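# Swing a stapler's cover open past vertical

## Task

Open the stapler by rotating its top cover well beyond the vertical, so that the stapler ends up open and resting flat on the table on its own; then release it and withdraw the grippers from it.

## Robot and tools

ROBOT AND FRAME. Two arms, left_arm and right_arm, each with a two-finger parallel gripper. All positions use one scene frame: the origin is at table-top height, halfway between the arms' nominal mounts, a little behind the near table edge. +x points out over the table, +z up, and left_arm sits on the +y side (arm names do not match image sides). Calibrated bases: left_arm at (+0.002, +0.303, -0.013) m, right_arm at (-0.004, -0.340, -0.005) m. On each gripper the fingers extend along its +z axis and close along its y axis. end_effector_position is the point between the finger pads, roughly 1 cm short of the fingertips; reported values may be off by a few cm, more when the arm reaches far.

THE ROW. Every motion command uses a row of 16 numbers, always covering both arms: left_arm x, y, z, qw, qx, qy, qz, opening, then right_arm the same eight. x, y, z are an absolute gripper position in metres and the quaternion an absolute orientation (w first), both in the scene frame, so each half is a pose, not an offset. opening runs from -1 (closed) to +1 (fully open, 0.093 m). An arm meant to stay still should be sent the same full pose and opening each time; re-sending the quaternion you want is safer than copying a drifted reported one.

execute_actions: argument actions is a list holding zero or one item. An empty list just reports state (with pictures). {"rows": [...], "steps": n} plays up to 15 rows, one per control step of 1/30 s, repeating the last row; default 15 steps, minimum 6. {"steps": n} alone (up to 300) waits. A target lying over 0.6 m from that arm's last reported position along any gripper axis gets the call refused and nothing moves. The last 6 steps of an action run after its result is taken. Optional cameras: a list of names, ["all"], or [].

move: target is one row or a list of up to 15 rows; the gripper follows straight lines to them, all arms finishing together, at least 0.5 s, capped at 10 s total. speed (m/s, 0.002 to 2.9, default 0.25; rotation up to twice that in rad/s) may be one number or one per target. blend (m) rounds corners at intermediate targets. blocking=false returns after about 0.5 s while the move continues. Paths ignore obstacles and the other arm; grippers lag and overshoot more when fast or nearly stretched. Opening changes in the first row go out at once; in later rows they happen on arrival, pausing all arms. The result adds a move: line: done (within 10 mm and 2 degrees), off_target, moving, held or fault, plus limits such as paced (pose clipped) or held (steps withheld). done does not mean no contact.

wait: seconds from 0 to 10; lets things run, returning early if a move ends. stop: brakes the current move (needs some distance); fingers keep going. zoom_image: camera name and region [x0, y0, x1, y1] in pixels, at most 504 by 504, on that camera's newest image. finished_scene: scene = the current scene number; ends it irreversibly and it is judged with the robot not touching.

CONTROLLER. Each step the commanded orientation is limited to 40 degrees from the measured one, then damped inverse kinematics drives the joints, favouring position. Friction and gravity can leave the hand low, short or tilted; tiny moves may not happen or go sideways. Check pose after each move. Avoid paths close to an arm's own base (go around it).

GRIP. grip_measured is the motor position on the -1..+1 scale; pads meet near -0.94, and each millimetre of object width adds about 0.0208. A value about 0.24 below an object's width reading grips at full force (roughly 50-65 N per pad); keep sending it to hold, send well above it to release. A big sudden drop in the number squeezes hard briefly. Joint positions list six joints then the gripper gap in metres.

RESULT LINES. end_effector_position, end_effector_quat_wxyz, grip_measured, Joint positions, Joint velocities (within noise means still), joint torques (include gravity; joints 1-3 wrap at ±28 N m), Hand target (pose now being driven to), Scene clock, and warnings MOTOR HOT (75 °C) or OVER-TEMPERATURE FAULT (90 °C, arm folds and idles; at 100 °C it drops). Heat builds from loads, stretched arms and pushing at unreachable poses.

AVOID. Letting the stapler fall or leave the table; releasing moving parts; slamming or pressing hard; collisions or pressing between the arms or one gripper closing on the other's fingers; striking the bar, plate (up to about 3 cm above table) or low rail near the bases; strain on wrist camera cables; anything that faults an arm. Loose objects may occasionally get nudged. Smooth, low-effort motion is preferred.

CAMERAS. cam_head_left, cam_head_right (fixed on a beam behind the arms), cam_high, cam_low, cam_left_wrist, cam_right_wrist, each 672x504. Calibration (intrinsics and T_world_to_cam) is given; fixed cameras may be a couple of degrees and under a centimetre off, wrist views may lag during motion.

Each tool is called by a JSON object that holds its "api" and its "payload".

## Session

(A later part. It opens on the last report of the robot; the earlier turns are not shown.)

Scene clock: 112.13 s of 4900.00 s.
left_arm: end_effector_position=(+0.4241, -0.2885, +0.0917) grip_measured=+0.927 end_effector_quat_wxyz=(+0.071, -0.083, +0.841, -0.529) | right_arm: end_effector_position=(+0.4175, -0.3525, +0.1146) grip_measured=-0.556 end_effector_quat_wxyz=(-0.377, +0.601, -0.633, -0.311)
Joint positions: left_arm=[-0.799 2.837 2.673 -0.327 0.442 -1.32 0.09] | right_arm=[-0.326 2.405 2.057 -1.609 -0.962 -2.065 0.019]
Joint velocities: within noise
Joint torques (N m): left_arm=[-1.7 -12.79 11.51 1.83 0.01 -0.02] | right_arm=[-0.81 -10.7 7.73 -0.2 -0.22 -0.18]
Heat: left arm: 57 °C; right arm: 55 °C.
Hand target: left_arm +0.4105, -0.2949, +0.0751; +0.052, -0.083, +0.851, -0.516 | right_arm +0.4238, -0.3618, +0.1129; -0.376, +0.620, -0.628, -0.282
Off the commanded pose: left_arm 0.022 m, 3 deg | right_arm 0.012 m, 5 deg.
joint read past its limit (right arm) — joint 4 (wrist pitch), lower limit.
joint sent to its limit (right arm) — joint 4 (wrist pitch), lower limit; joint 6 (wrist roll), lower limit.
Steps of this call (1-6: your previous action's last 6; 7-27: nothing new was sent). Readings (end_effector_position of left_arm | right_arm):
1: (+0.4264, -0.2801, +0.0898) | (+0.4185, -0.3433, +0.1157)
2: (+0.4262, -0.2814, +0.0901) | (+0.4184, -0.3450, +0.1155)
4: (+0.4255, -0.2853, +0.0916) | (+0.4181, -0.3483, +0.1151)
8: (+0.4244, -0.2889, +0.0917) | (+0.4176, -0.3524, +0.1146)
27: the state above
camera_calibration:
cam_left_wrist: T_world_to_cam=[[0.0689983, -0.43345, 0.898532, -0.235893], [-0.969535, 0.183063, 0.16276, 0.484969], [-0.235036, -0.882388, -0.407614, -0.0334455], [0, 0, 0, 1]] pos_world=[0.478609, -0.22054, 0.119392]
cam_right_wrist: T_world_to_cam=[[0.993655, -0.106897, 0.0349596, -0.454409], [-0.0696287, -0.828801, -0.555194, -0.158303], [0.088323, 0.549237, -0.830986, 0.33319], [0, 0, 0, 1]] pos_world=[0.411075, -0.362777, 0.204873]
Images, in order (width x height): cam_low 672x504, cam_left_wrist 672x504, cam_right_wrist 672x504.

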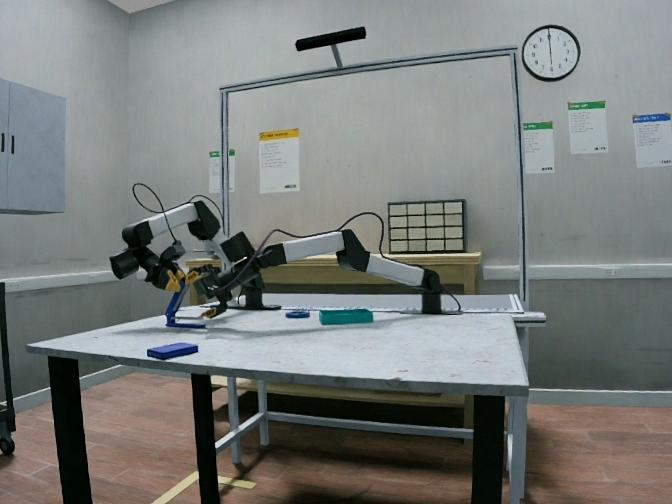

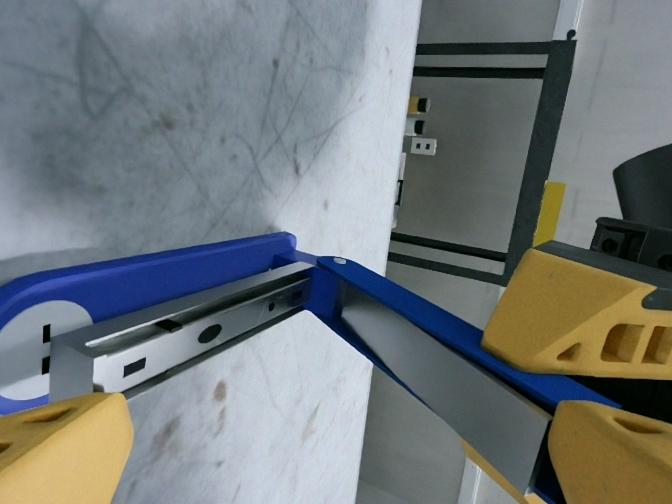

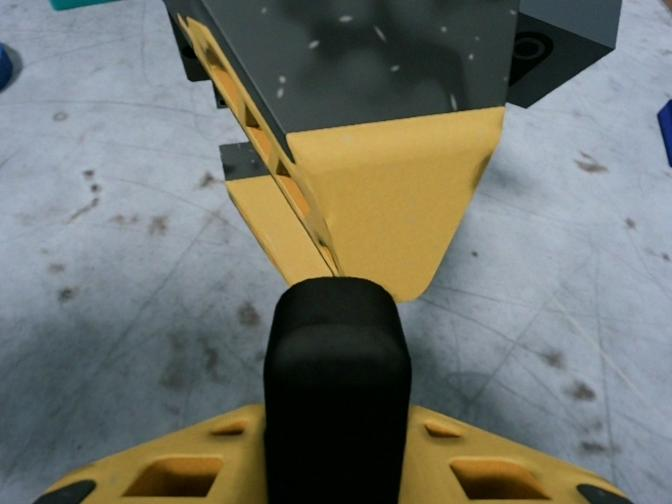

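{"api": "move", "payload": {"target": [[0.416,-0.288,0.088,0.0492,-0.0818,0.8532,-0.5128,0.1,0.420,-0.353,0.112,0.376,-0.620,0.628,0.282,-0.56],[0.418,-0.290,0.092,0.0492,-0.0818,0.8532,-0.5128,0.1,0.420,-0.353,0.112,0.376,-0.620,0.628,0.282,-0.56]], "speed": 0.04, "cameras": ["cam_low","cam_left_wrist","cam_right_wrist"]}}

{"api": "zoom_image", "payload": {"camera": "cam_low", "region": [150, 255, 230, 335]}}

Scene clock: 115.00 s of 4900.00 s.
left_arm: end_effector_position=(+0.4186, -0.2910, +0.1021) grip_measured=+0.102 end_effector_quat_wxyz=(+0.064, -0.081, +0.844, -0.526) | right_arm: end_effector_position=(+0.4172, -0.3530, +0.1114) grip_measured=-0.559 end_effector_quat_wxyz=(-0.376, +0.603, -0.633, -0.306)
Joint positions: left_arm=[-0.806 2.893 2.837 -0.448 0.447 -1.32 0.05] | right_arm=[-0.326 2.398 2.037 -1.586 -0.955 -2.06 0.018]
Joint velocities: left_arm=[within noise] | right_arm=[0.007 -0.017 -0.017 -0.007 0.007 -0.007 -0.005]
Joint torques (N m): left_arm=[0.51 -13.07 11.7 1.96 0.09 0.03] | right_arm=[0.59 -12.63 4.08 0.04 -0.39 -0.03]
Heat: left arm: 57 °C; right arm: 55 °C.
Hand target: left_arm +0.4176, -0.2895, +0.0920; +0.054, -0.084, +0.849, -0.519 | right_arm +0.4202, -0.3531, +0.1122; -0.376, +0.620, -0.627, -0.283
Off the commanded pose: left_arm 0.010 m, 2 deg | right_arm 0.003 m, 3 deg.
elbow stopped short (left arm): the move would have taken joint 3 (elbow) straighter than the controller allows.
joint read past its limit (right arm) — joint 4 (wrist pitch), lower limit.
Kept back: nothing.
move: off_target (right_arm)
camera_calibration:
cam_left_wrist: T_world_to_cam=[[0.0733809, -0.441717, 0.894149, -0.249825], [-0.9657, 0.192444, 0.174322, 0.478212], [-0.249075, -0.876271, -0.412444, -0.0244855], [0, 0, 0, 1]] pos_world=[0.474043, -0.223837, 0.129919]
cam_right_wrist: T_world_to_cam=[[0.993479, -0.106728, 0.0401195, -0.454472], [-0.0674785, -0.833986, -0.547644, -0.164098], [0.0919081, 0.541365, -0.835749, 0.327138], [0, 0, 0, 1]] pos_world=[0.410368, -0.362461, 0.201771]
Images, in order (width x height): cam_low 672x504, cam_left_wrist 672x504, cam_right_wrist 672x504.

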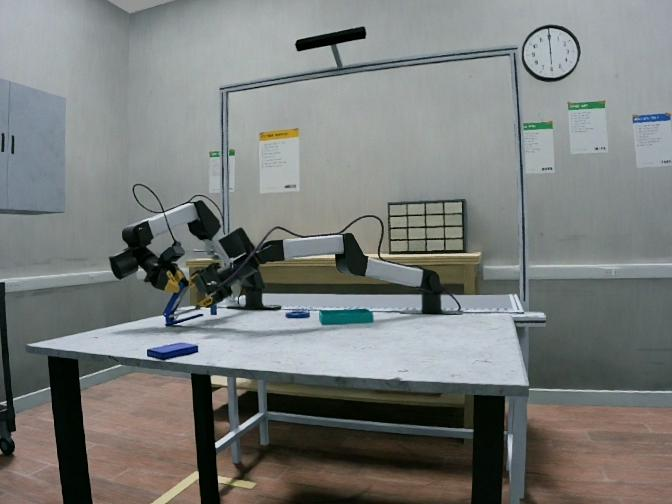

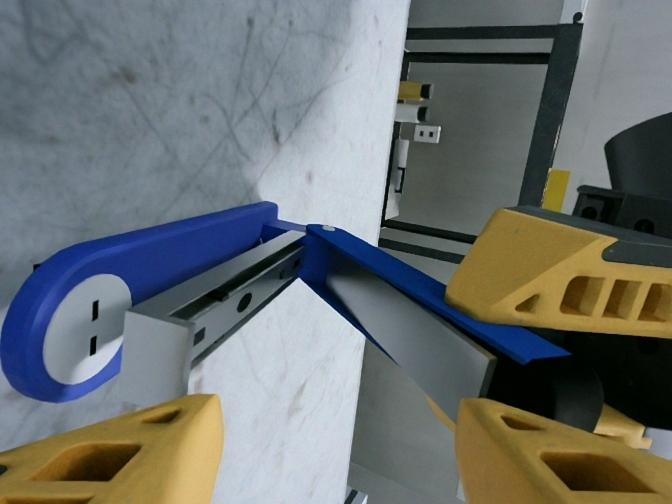

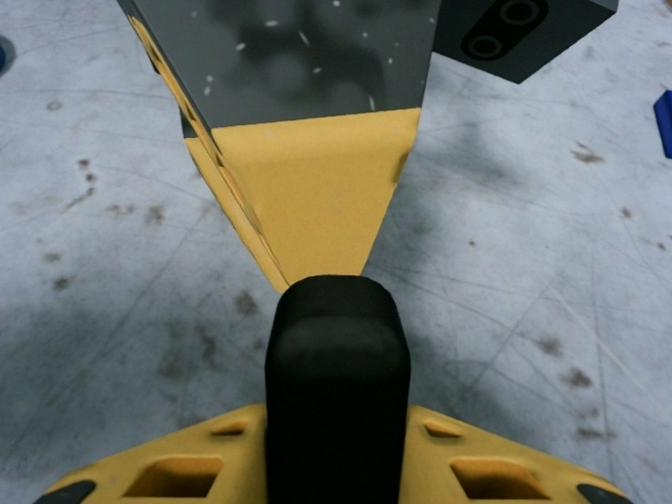

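Scaled by 6.300.

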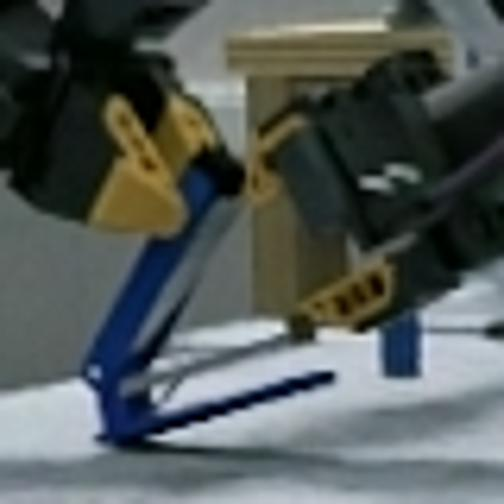

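{"api": "move", "payload": {"target": [[0.395,-0.20,0.105,0.0492,-0.0818,0.8532,-0.5128,0.1,0.420,-0.353,0.112,0.376,-0.620,0.628,0.282,-0.56],[0.36,-0.05,0.115,0.0492,-0.0818,0.8532,-0.5128,-0.5,0.420,-0.353,0.122,0.376,-0.620,0.628,0.282,-0.56]], "speed": 0.1, "cameras": ["cam_low"]}}

{"api": "move", "payload": {"target": [[0.36,-0.05,0.115,0.0492,-0.0818,0.8532,-0.5128,-0.5,0.385,-0.253,0.122,0.376,-0.620,0.628,0.282,-0.56]], "speed": 0.05}}

{"api": "zoom_image", "payload": {"camera": "cam_low", "region": [160, 255, 250, 335]}}

Scene clock: 119.20 s of 4900.00 s.
left_arm: end_effector_position=(+0.3640, -0.0523, +0.1066) grip_measured=-0.498 end_effector_quat_wxyz=(+0.046, -0.090, +0.857, -0.506) | right_arm: end_effector_position=(+0.4173, -0.3518, +0.1114) grip_measured=-0.559 end_effector_quat_wxyz=(-0.374, +0.603, -0.634, -0.308)
Joint positions: left_arm=[-0.508 1.929 1.217 0.034 0.696 -1.119 0.021] | right_arm=[-0.323 2.398 2.037 -1.586 -0.955 -2.055 0.018]
Joint velocities: left_arm=[within noise] | right_arm=[-0.007 -0.007 -0.007 -0.022 -0.037 0.066 -0.005]
Joint torques (N m): left_arm=[0.61 -11.56 6.39 2.07 0.29 0.11] | right_arm=[0.35 -13.41 6.16 -0.24 -0.37 -0.06]
Heat: left arm: 58 °C; right arm: 55 °C.
Hand target: left_arm +0.3601, -0.0501, +0.1148; +0.049, -0.082, +0.853, -0.513 | right_arm +0.4200, -0.3530, +0.1221; -0.376, +0.620, -0.628, -0.282
Off the commanded pose: left_arm 0.010 m, 1 deg | right_arm 0.011 m, 4 deg.
joint read past its limit (right arm) — joint 4 (wrist pitch), lower limit.
Kept back: nothing.
move: off_target (right_arm)
Images, in order (width x height): cam_low 672x504.

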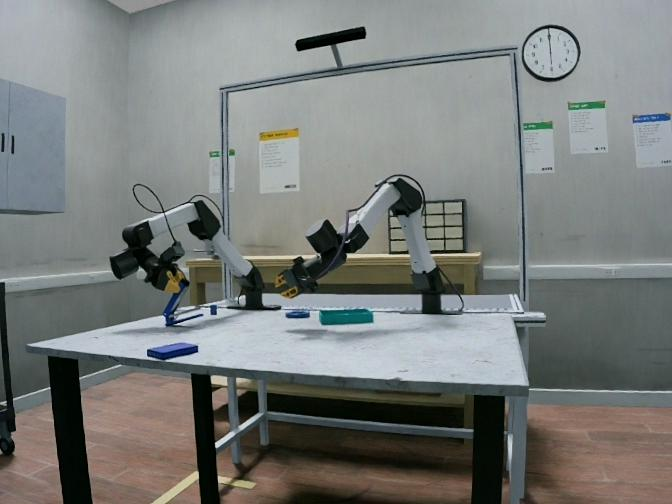

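Scene clock: 121.63 s of 4900.00 s.
left_arm: end_effector_position=(+0.3640, -0.0523, +0.1066) grip_measured=-0.498 end_effector_quat_wxyz=(+0.046, -0.090, +0.857, -0.506) | right_arm: end_effector_position=(+0.3848, -0.2593, +0.1091) grip_measured=-0.556 end_effector_quat_wxyz=(-0.360, +0.619, -0.637, -0.287)
Joint positions: left_arm=[-0.508 1.929 1.217 0.034 0.696 -1.118 0.021] | right_arm=[-0.111 2.063 1.53 -1.095 -0.947 -1.701 0.019]
Joint velocities: within noise
Joint torques (N m): left_arm=[0.58 -11.59 6.42 2.08 0.29 0.11] | right_arm=[0.85 -11.74 4.68 0.29 -0.8 0.01]
Heat: left arm: 58 °C; right arm: 56 °C.
Hand target: left_arm +0.3601, -0.0501, +0.1148; +0.049, -0.082, +0.853, -0.513 | right_arm +0.3847, -0.2531, +0.1218; -0.376, +0.620, -0.628, -0.283
Off the commanded pose: left_arm 0.010 m, 1 deg | right_arm 0.014 m, 2 deg.
Kept back: nothing.
move: off_target (right_arm)
camera_calibration:
cam_left_wrist: T_world_to_cam=[[0.112598, -0.47952, 0.870277, -0.158009], [-0.956022, 0.186433, 0.226416, 0.369478], [-0.27082, -0.857498, -0.43744, 0.184475], [0, 0, 0, 1]] pos_world=[0.420981, 0.0135354, 0.134553]
cam_right_wrist: T_world_to_cam=[[0.994139, -0.0926756, 0.055676, -0.410493], [-0.0525623, -0.864327, -0.500176, -0.108106], [0.0944764, 0.494318, -0.864132, 0.267384], [0, 0, 0, 1]] pos_world=[0.377143, -0.263654, 0.199838]

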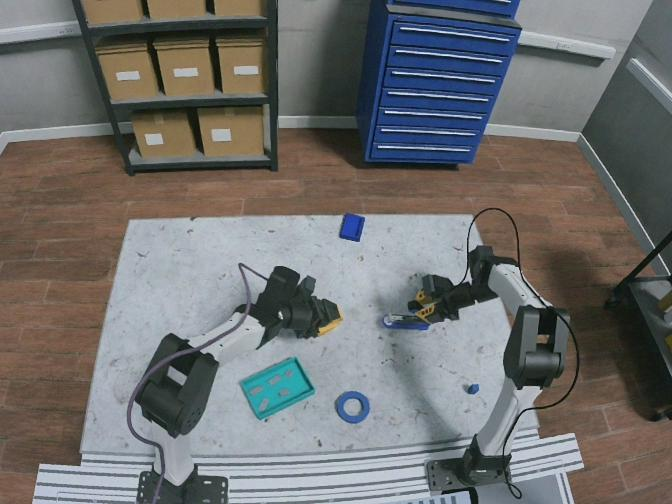

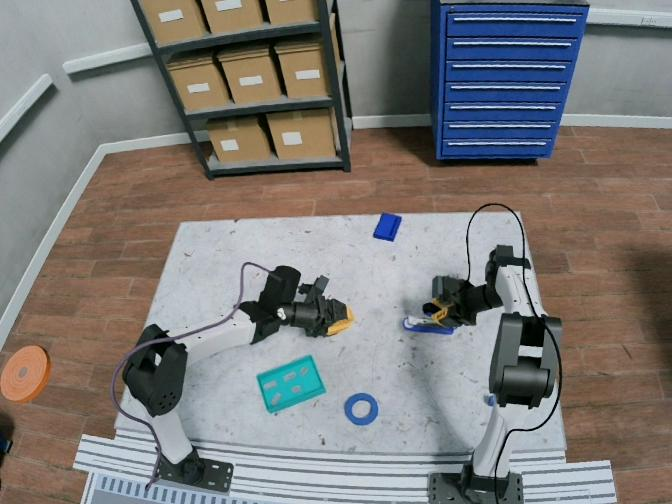

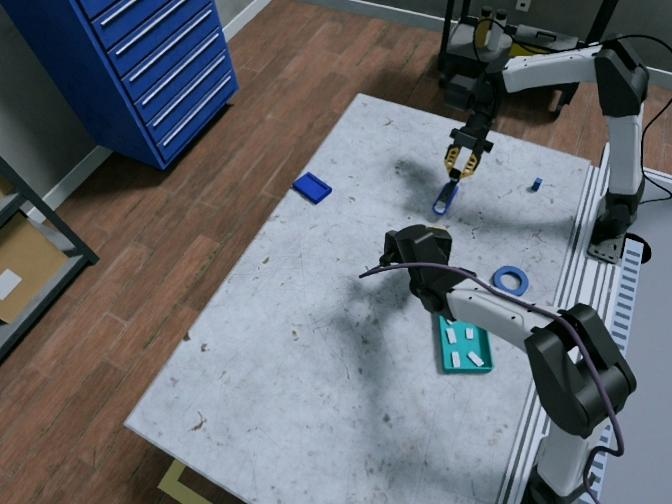

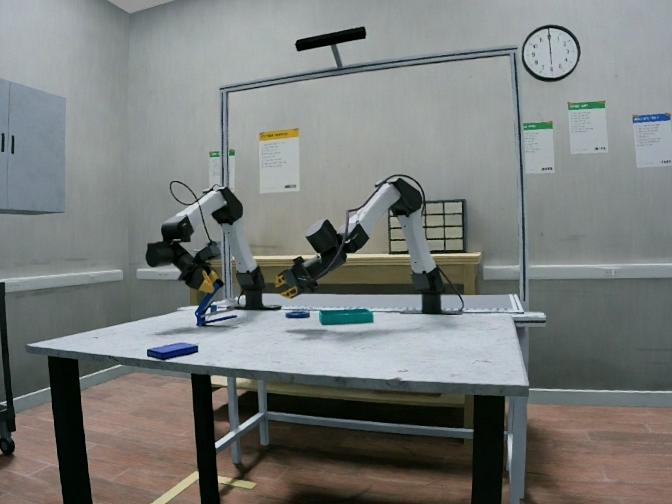

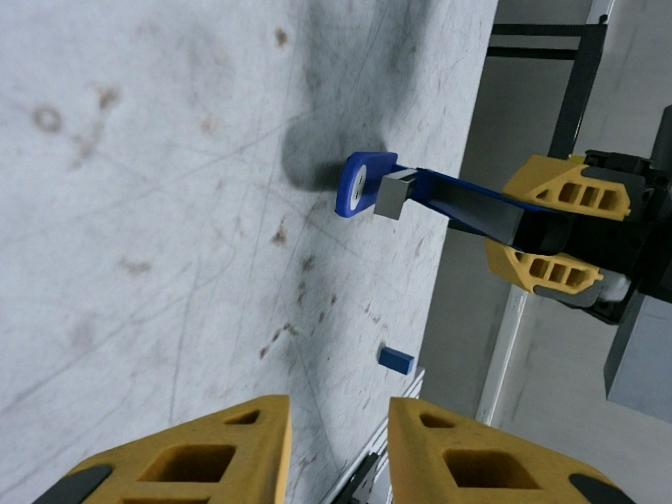

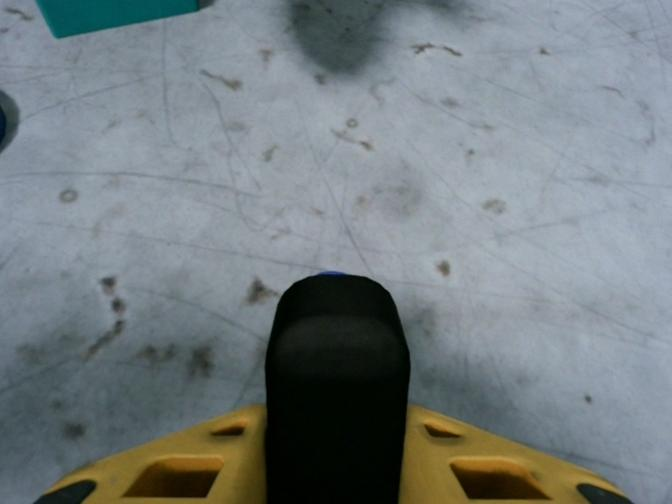

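Scaled by 5.600.

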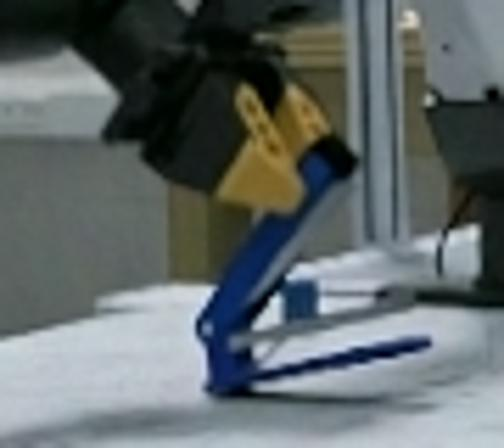

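{"api": "move", "payload": {"target": [[0.36,-0.05,0.115,0.0492,-0.0818,0.8532,-0.5128,-0.94,0.385,-0.253,0.122,0.352,-0.641,0.5585,0.403,-0.56]], "speed": 0.06}}

{"api": "zoom_image", "payload": {"camera": "cam_low", "region": [160, 255, 250, 335]}}

Scene clock: 124.87 s of 4900.00 s.
left_arm: end_effector_position=(+0.3640, -0.0523, +0.1066) grip_measured=-0.937 end_effector_quat_wxyz=(+0.046, -0.090, +0.857, -0.506) | right_arm: end_effector_position=(+0.3795, -0.2543, +0.1127) grip_measured=-0.557 end_effector_quat_wxyz=(-0.339, +0.648, -0.571, -0.372)
Joint positions: left_arm=[-0.508 1.929 1.217 0.034 0.696 -1.118 0] | right_arm=[-0.111 2.299 1.837 -1.553 -0.992 -2.066 0.018]
Joint velocities: within noise
Joint torques (N m): left_arm=[0.58 -11.58 6.39 2.08 0.28 0.11] | right_arm=[-0.62 -9.13 7.62 -0.82 -1.06 -0.14]
Heat: left arm: 57 °C; right arm: 56 °C.
Hand target: left_arm +0.3601, -0.0501, +0.1148; +0.049, -0.082, +0.853, -0.513 | right_arm +0.3849, -0.2531, +0.1218; -0.359, +0.634, -0.569, -0.382
Off the commanded pose: left_arm 0.010 m, 1 deg | right_arm 0.011 m, 4 deg.
joint sent to its limit (right arm) — joint 4 (wrist pitch), lower limit; joint 6 (wrist roll), lower limit.
Kept back: nothing.
move: off_target (right_arm)
camera_calibration:
cam_left_wrist: T_world_to_cam=[[0.112598, -0.47952, 0.870277, -0.158009], [-0.956022, 0.186433, 0.226416, 0.369478], [-0.27082, -0.857498, -0.43744, 0.184475], [0, 0, 0, 1]] pos_world=[0.420981, 0.0135354, 0.134553]
cam_right_wrist: T_world_to_cam=[[0.995212, 0.096972, -0.0122609, -0.349465], [0.0716216, -0.80884, -0.583651, -0.12588], [-0.0665149, 0.579978, -0.811912, 0.345484], [0, 0, 0, 1]] pos_world=[0.379787, -0.268302, 0.202748]

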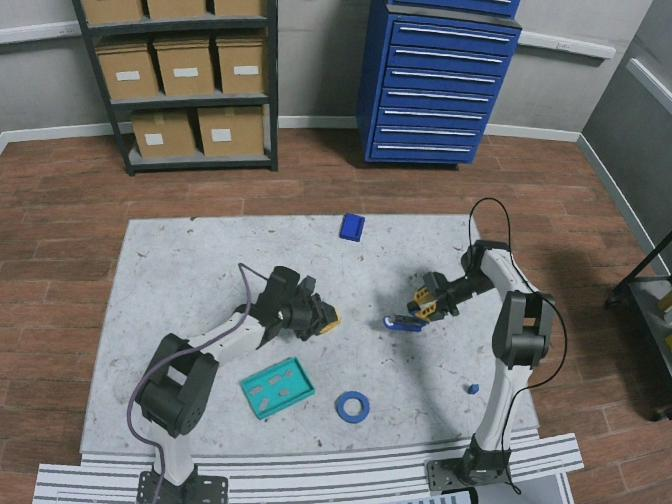

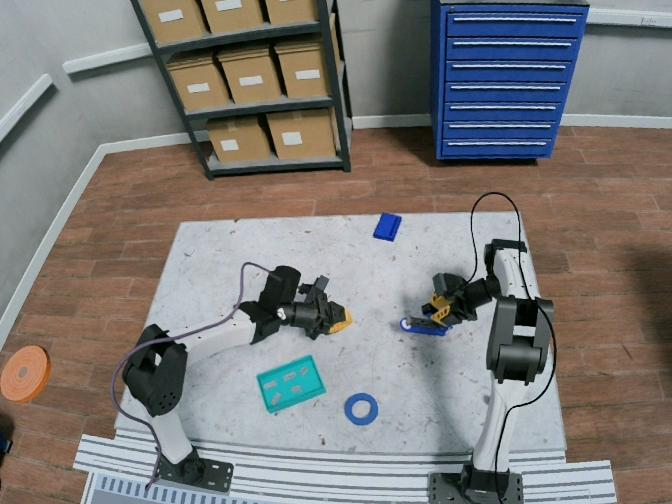

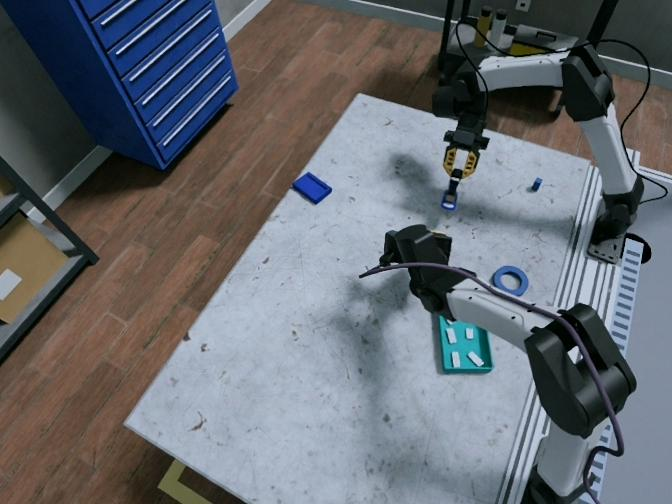

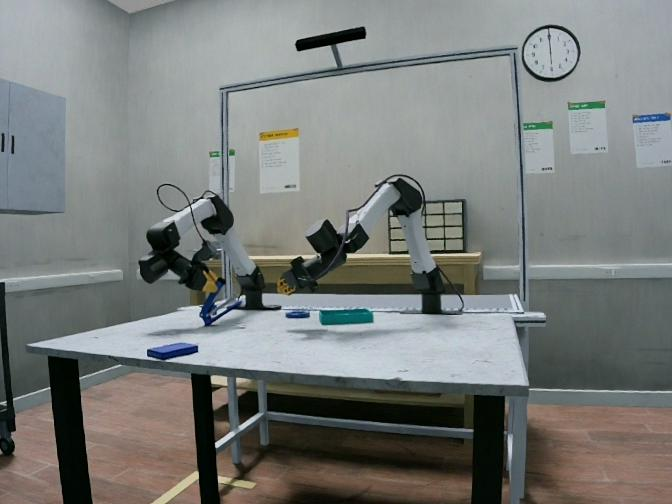

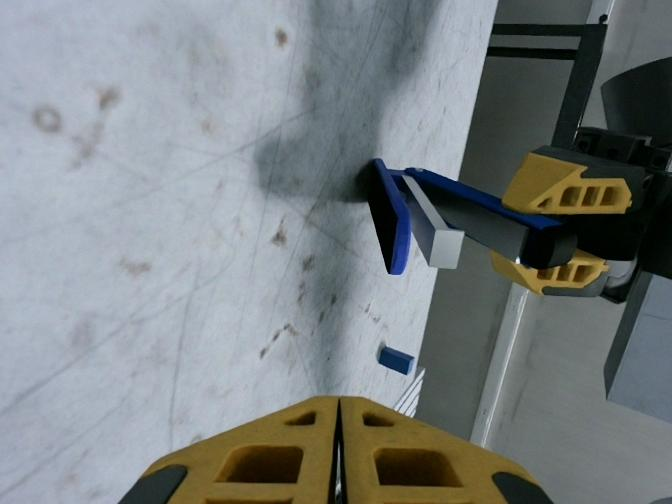

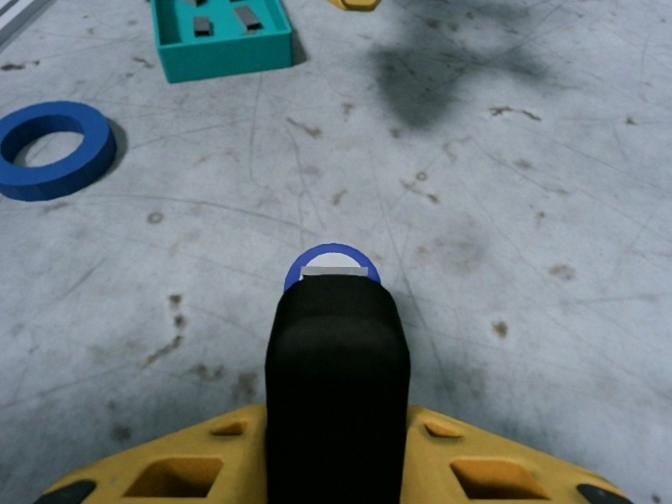

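Scaled by 5.600.

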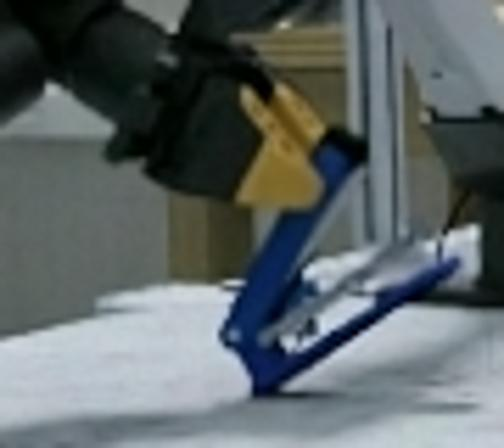

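{"api": "move", "payload": {"target": [[0.355,-0.05,0.115,-0.0209,0.0347,0.8564,-0.5147,-1,0.387,-0.255,0.118,0.369,-0.597,0.6145,0.359,-0.56]], "speed": 0.06}}

{"api": "zoom_image", "payload": {"camera": "cam_low", "region": [160, 255, 250, 335]}}

Scene clock: 128.67 s of 4900.00 s.
left_arm: end_effector_position=(+0.3508, -0.0500, +0.1135) grip_measured=-0.974 end_effector_quat_wxyz=(-0.016, +0.033, +0.858, -0.513) | right_arm: end_effector_position=(+0.3858, -0.2541, +0.1071) grip_measured=-0.556 end_effector_quat_wxyz=(-0.357, +0.594, -0.617, -0.373)
Joint positions: left_arm=[-0.463 2.009 1.404 -0.287 0.925 -0.791 0] | right_arm=[-0.122 2.233 1.7 -1.354 -1.052 -1.854 0.018]
Joint velocities: within noise
Joint torques (N m): left_arm=[1.05 -8.62 11.11 1.39 0.5 0.12] | right_arm=[-0.24 -12.74 4.37 -0.11 -0.66 0.03]
Heat: left arm: 56 °C; right arm: 57 °C.
Hand target: left_arm +0.3549, -0.0499, +0.1151; -0.020, +0.034, +0.856, -0.515 | right_arm +0.3869, -0.2550, +0.1179; -0.369, +0.597, -0.614, -0.360
Off the commanded pose: left_arm 0.004 m, 1 deg | right_arm 0.011 m, 2 deg.
Kept back: nothing.
move: off_target (right_arm)
camera_calibration:
cam_left_wrist: T_world_to_cam=[[-0.0375053, -0.480153, 0.876383, -0.10959], [-0.873217, 0.442169, 0.204886, 0.341042], [-0.485886, -0.757588, -0.435861, 0.266028], [0, 0, 0, 1]] pos_world=[0.422953, -0.00187791, 0.142119]
cam_right_wrist: T_world_to_cam=[[0.997333, -0.036893, -0.0629692, -0.385154], [-0.0675594, -0.793054, -0.605394, -0.0694864], [-0.0276031, 0.608034, -0.793431, 0.33138], [0, 0, 0, 1]] pos_world=[0.388579, -0.270806, 0.196608]

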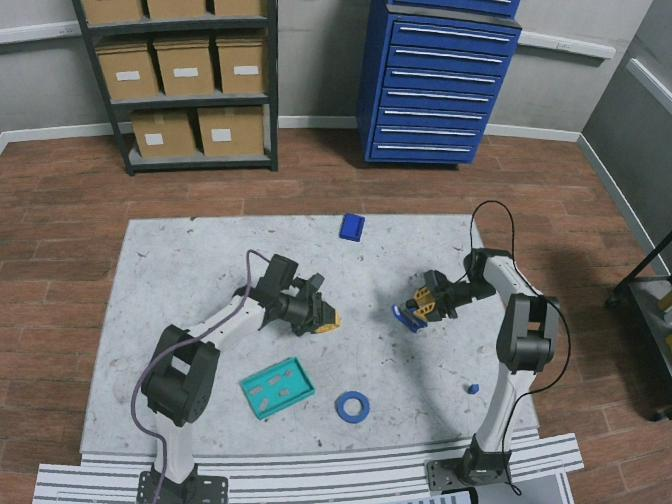

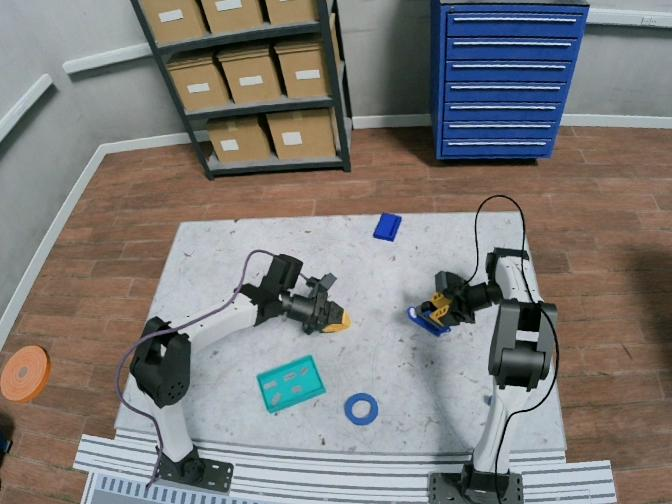

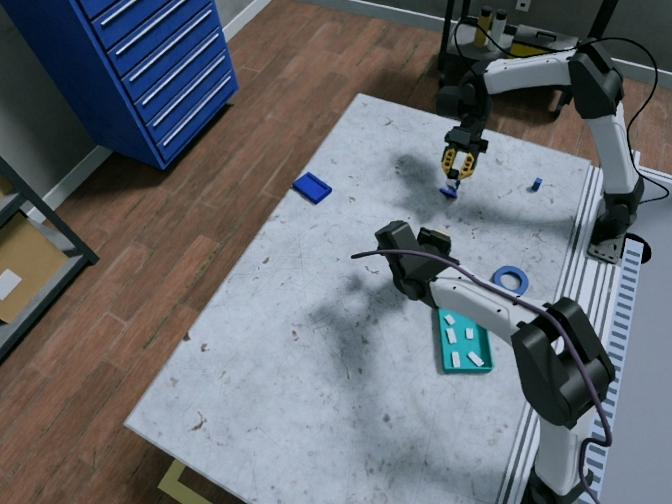

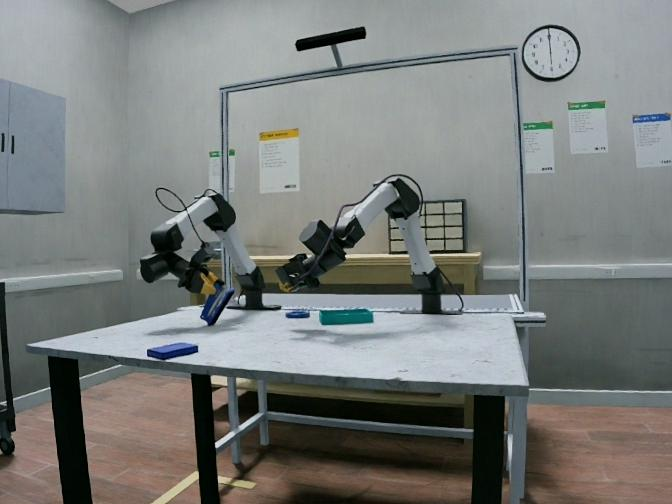

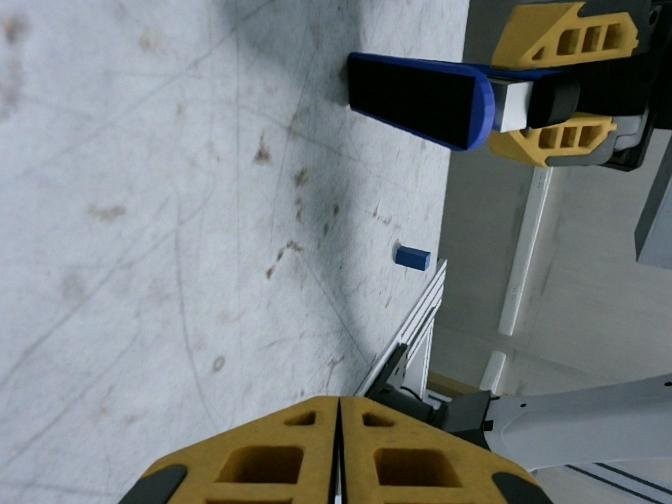

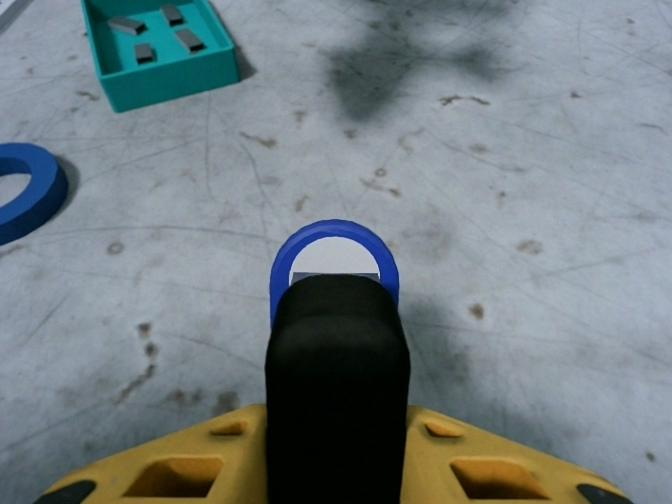

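Scaled by 5.600.

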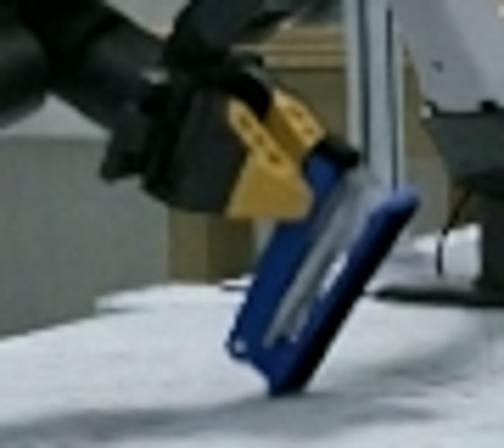

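{"api": "move", "payload": {"target": [[0.355,-0.03,0.115,-0.0209,0.0347,0.8564,-0.5147,-0.94,0.388,-0.2357,0.098,0.245,-0.655,0.674,0.238,-0.56],[0.355,-0.03,0.115,-0.0209,0.0347,0.8564,-0.5147,-0.94,0.389,-0.219,0.070,0.125,-0.6865,0.706,0.121,-0.56]], "speed": 0.05}}

{"api": "zoom_image", "payload": {"camera": "cam_low", "region": [160, 255, 250, 335]}}

Scene clock: 137.53 s of 4900.00 s.
left_arm: end_effector_position=(+0.3559, -0.0331, +0.1111) grip_measured=-0.941 end_effector_quat_wxyz=(-0.017, +0.034, +0.858, -0.512) | right_arm: end_effector_position=(+0.3846, -0.2151, +0.0690) grip_measured=-0.556 end_effector_quat_wxyz=(-0.127, +0.689, -0.701, -0.135)
Joint positions: left_arm=[-0.421 2.01 1.404 -0.339 0.952 -0.727 0] | right_arm=[0.195 2.1 1.661 -1.11 -0.37 -1.383 0.019]
Joint velocities: within noise
Joint torques (N m): left_arm=[1.09 -10.47 8.21 1.32 0.52 0.11] | right_arm=[-0.17 -9.78 6.82 0.37 -0.13 0]
Heat: left arm: 54 °C; right arm: 59 °C.
Hand target: left_arm +0.3550, -0.0301, +0.1149; -0.021, +0.034, +0.856, -0.515 | right_arm +0.3889, -0.2190, +0.0701; -0.125, +0.687, -0.706, -0.121
Off the commanded pose: left_arm 0.005 m, 1 deg | right_arm 0.006 m, 2 deg.
Kept back: nothing.
move: done
camera_calibration:
cam_left_wrist: T_world_to_cam=[[-0.0395771, -0.481308, 0.875658, -0.0983545], [-0.871494, 0.445325, 0.205386, 0.337911], [-0.488806, -0.755002, -0.437082, 0.281641], [0, 0, 0, 1]] pos_world=[0.428263, 0.0148208, 0.139823]
cam_right_wrist: T_world_to_cam=[[0.998676, -0.0471412, -0.0205933, -0.390664], [-0.0458583, -0.997212, 0.0588656, -0.159712], [-0.0233109, -0.0578433, -0.998053, 0.146698], [0, 0, 0, 1]] pos_world=[0.386242, -0.169197, 0.147769]

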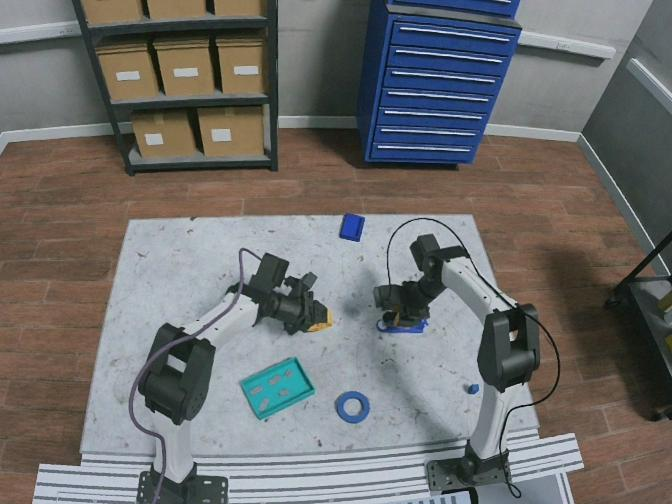

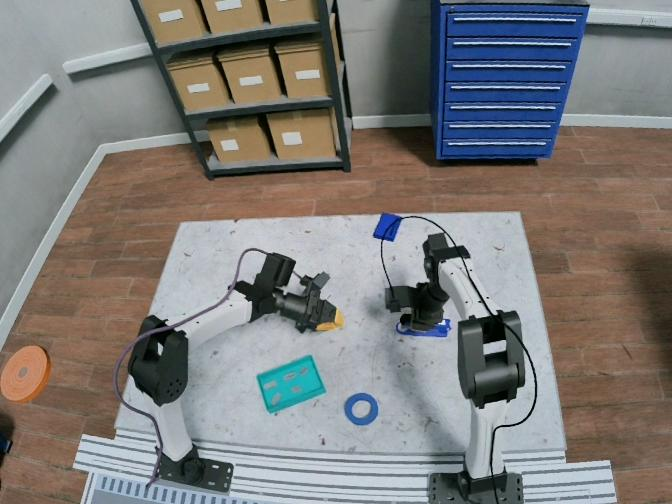

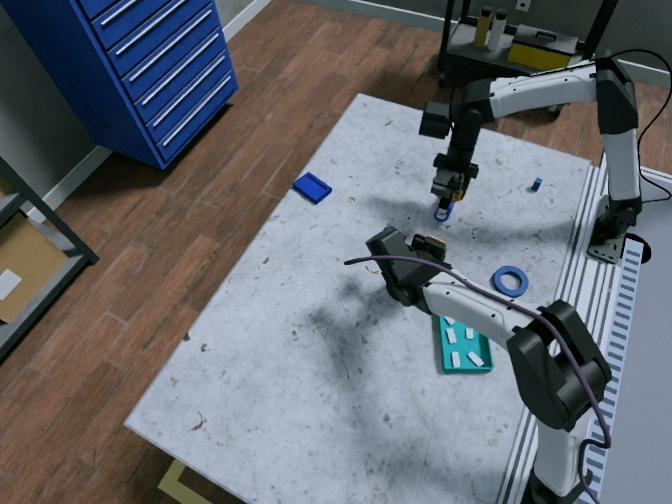

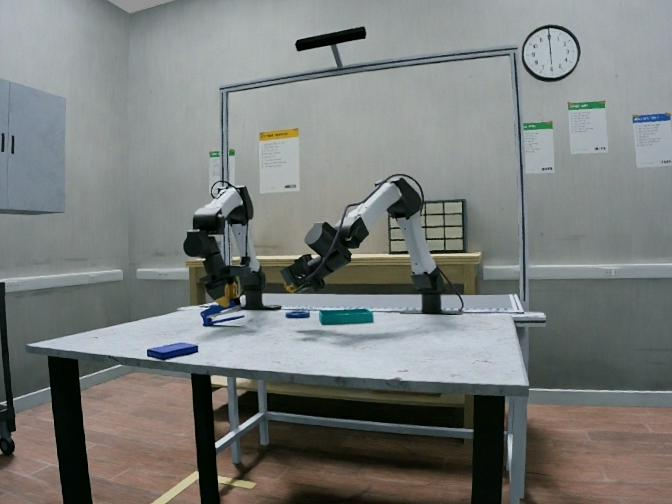

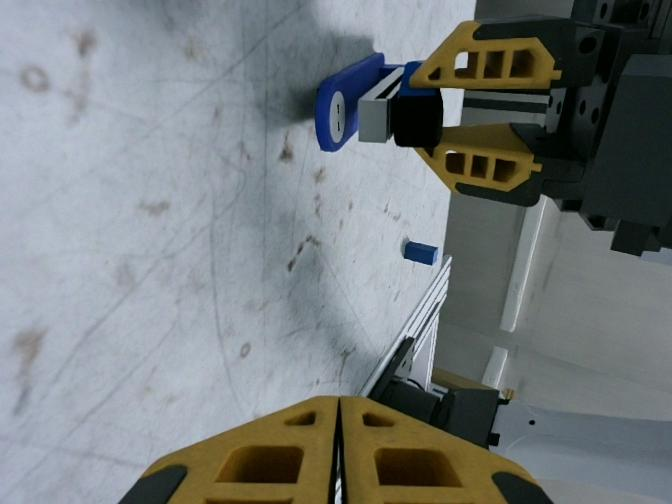

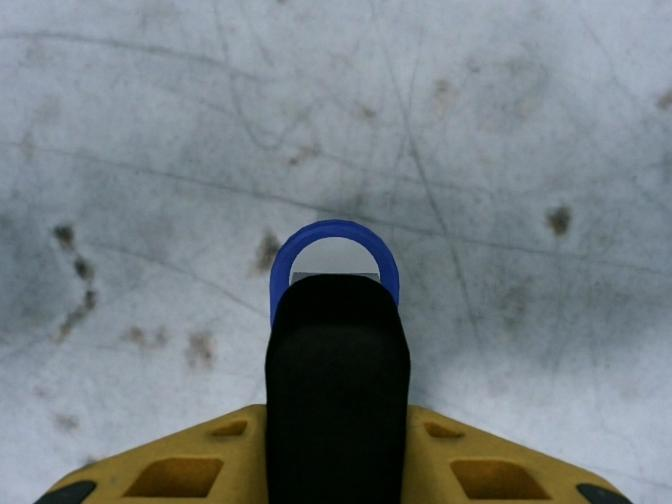

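Scaled by 5.600.

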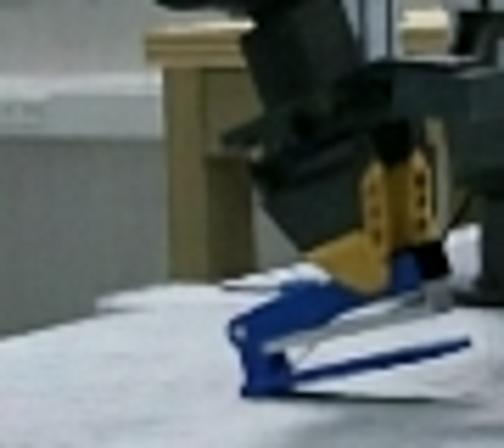

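{"api": "move", "payload": {"target": [[0.355,-0.03,0.115,-0.0209,0.0347,0.8564,-0.5147,-0.94,0.387,-0.237,0.105,0.2744,-0.644,0.6624,0.2667,-0.56]], "speed": 0.04, "cameras": ["cam_low","cam_left_wrist","cam_right_wrist","cam_high"]}}

{"api": "zoom_image", "payload": {"camera": "cam_low", "region": [160, 255, 250, 335]}}

Scene clock: 144.87 s of 4900.00 s.
left_arm: end_effector_position=(+0.3559, -0.0330, +0.1110) grip_measured=-0.941 end_effector_quat_wxyz=(-0.017, +0.035, +0.858, -0.512) | right_arm: end_effector_position=(+0.3870, -0.2401, +0.0959) grip_measured=-0.556 end_effector_quat_wxyz=(-0.256, +0.647, -0.671, -0.256)
Joint positions: left_arm=[-0.421 2.01 1.404 -0.34 0.952 -0.726 0] | right_arm=[0.002 2.1 1.64 -1.157 -0.734 -1.572 0.018]
Joint velocities: left_arm=[within noise] | right_arm=[-0.022 -0.007 0.007 0.007 0.007 -0.037 -0.004]
Joint torques (N m): left_arm=[1.06 -10.51 8.24 1.31 0.52 0.11] | right_arm=[-0.62 -10.04 6.01 0.08 -0.89 -0.19]
Heat: left arm: 54 °C; right arm: 58 °C.
Hand target: left_arm +0.3550, -0.0301, +0.1149; -0.021, +0.035, +0.856, -0.515 | right_arm +0.3870, -0.2371, +0.1050; -0.274, +0.644, -0.663, -0.266
Off the commanded pose: left_arm 0.005 m, 1 deg | right_arm 0.010 m, 3 deg.
Kept back: nothing.
move: off_target (right_arm)
camera_calibration:
cam_left_wrist: T_world_to_cam=[[-0.0396524, -0.481402, 0.875603, -0.0982259], [-0.871439, 0.445415, 0.205423, 0.337901], [-0.488898, -0.754889, -0.437174, 0.281648], [0, 0, 0, 1]] pos_world=[0.428263, 0.0148207, 0.139724]
cam_right_wrist: T_world_to_cam=[[0.997806, -0.0589917, -0.0300362, -0.395232], [-0.0653233, -0.950957, -0.302348, -0.132902], [-0.0107271, 0.303647, -0.952724, 0.249656], [0, 0, 0, 1]] pos_world=[0.388361, -0.225507, 0.1858]
Images, in order (width x height): cam_high 672x504, cam_low 672x504, cam_left_wrist 672x504, cam_right_wrist 672x504.

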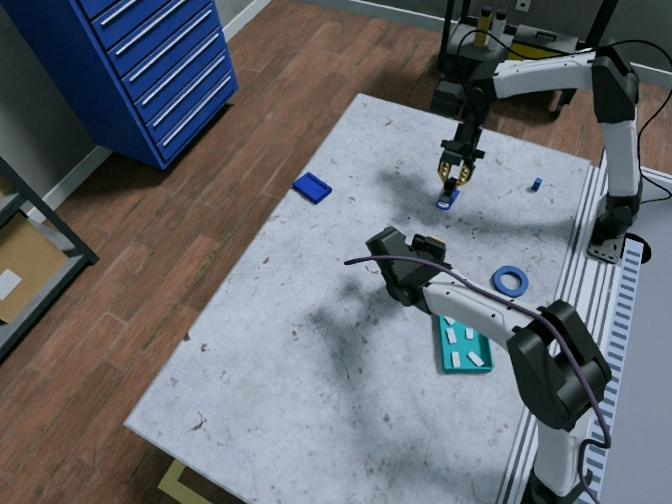

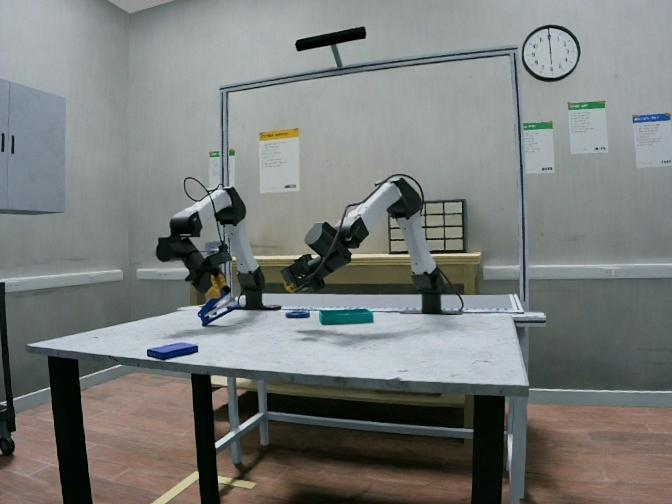

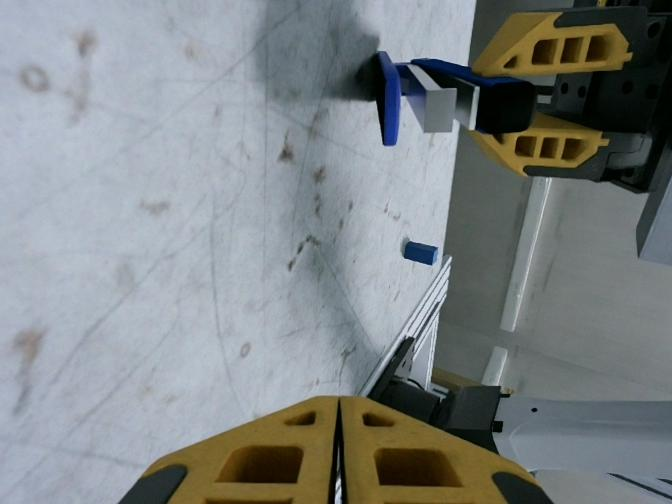

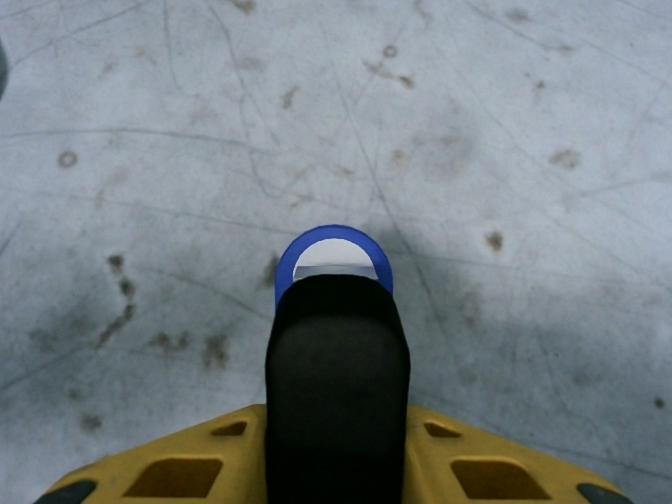

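Scaled by 5.600.

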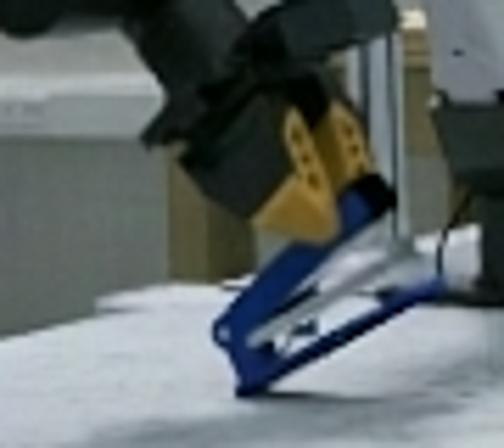

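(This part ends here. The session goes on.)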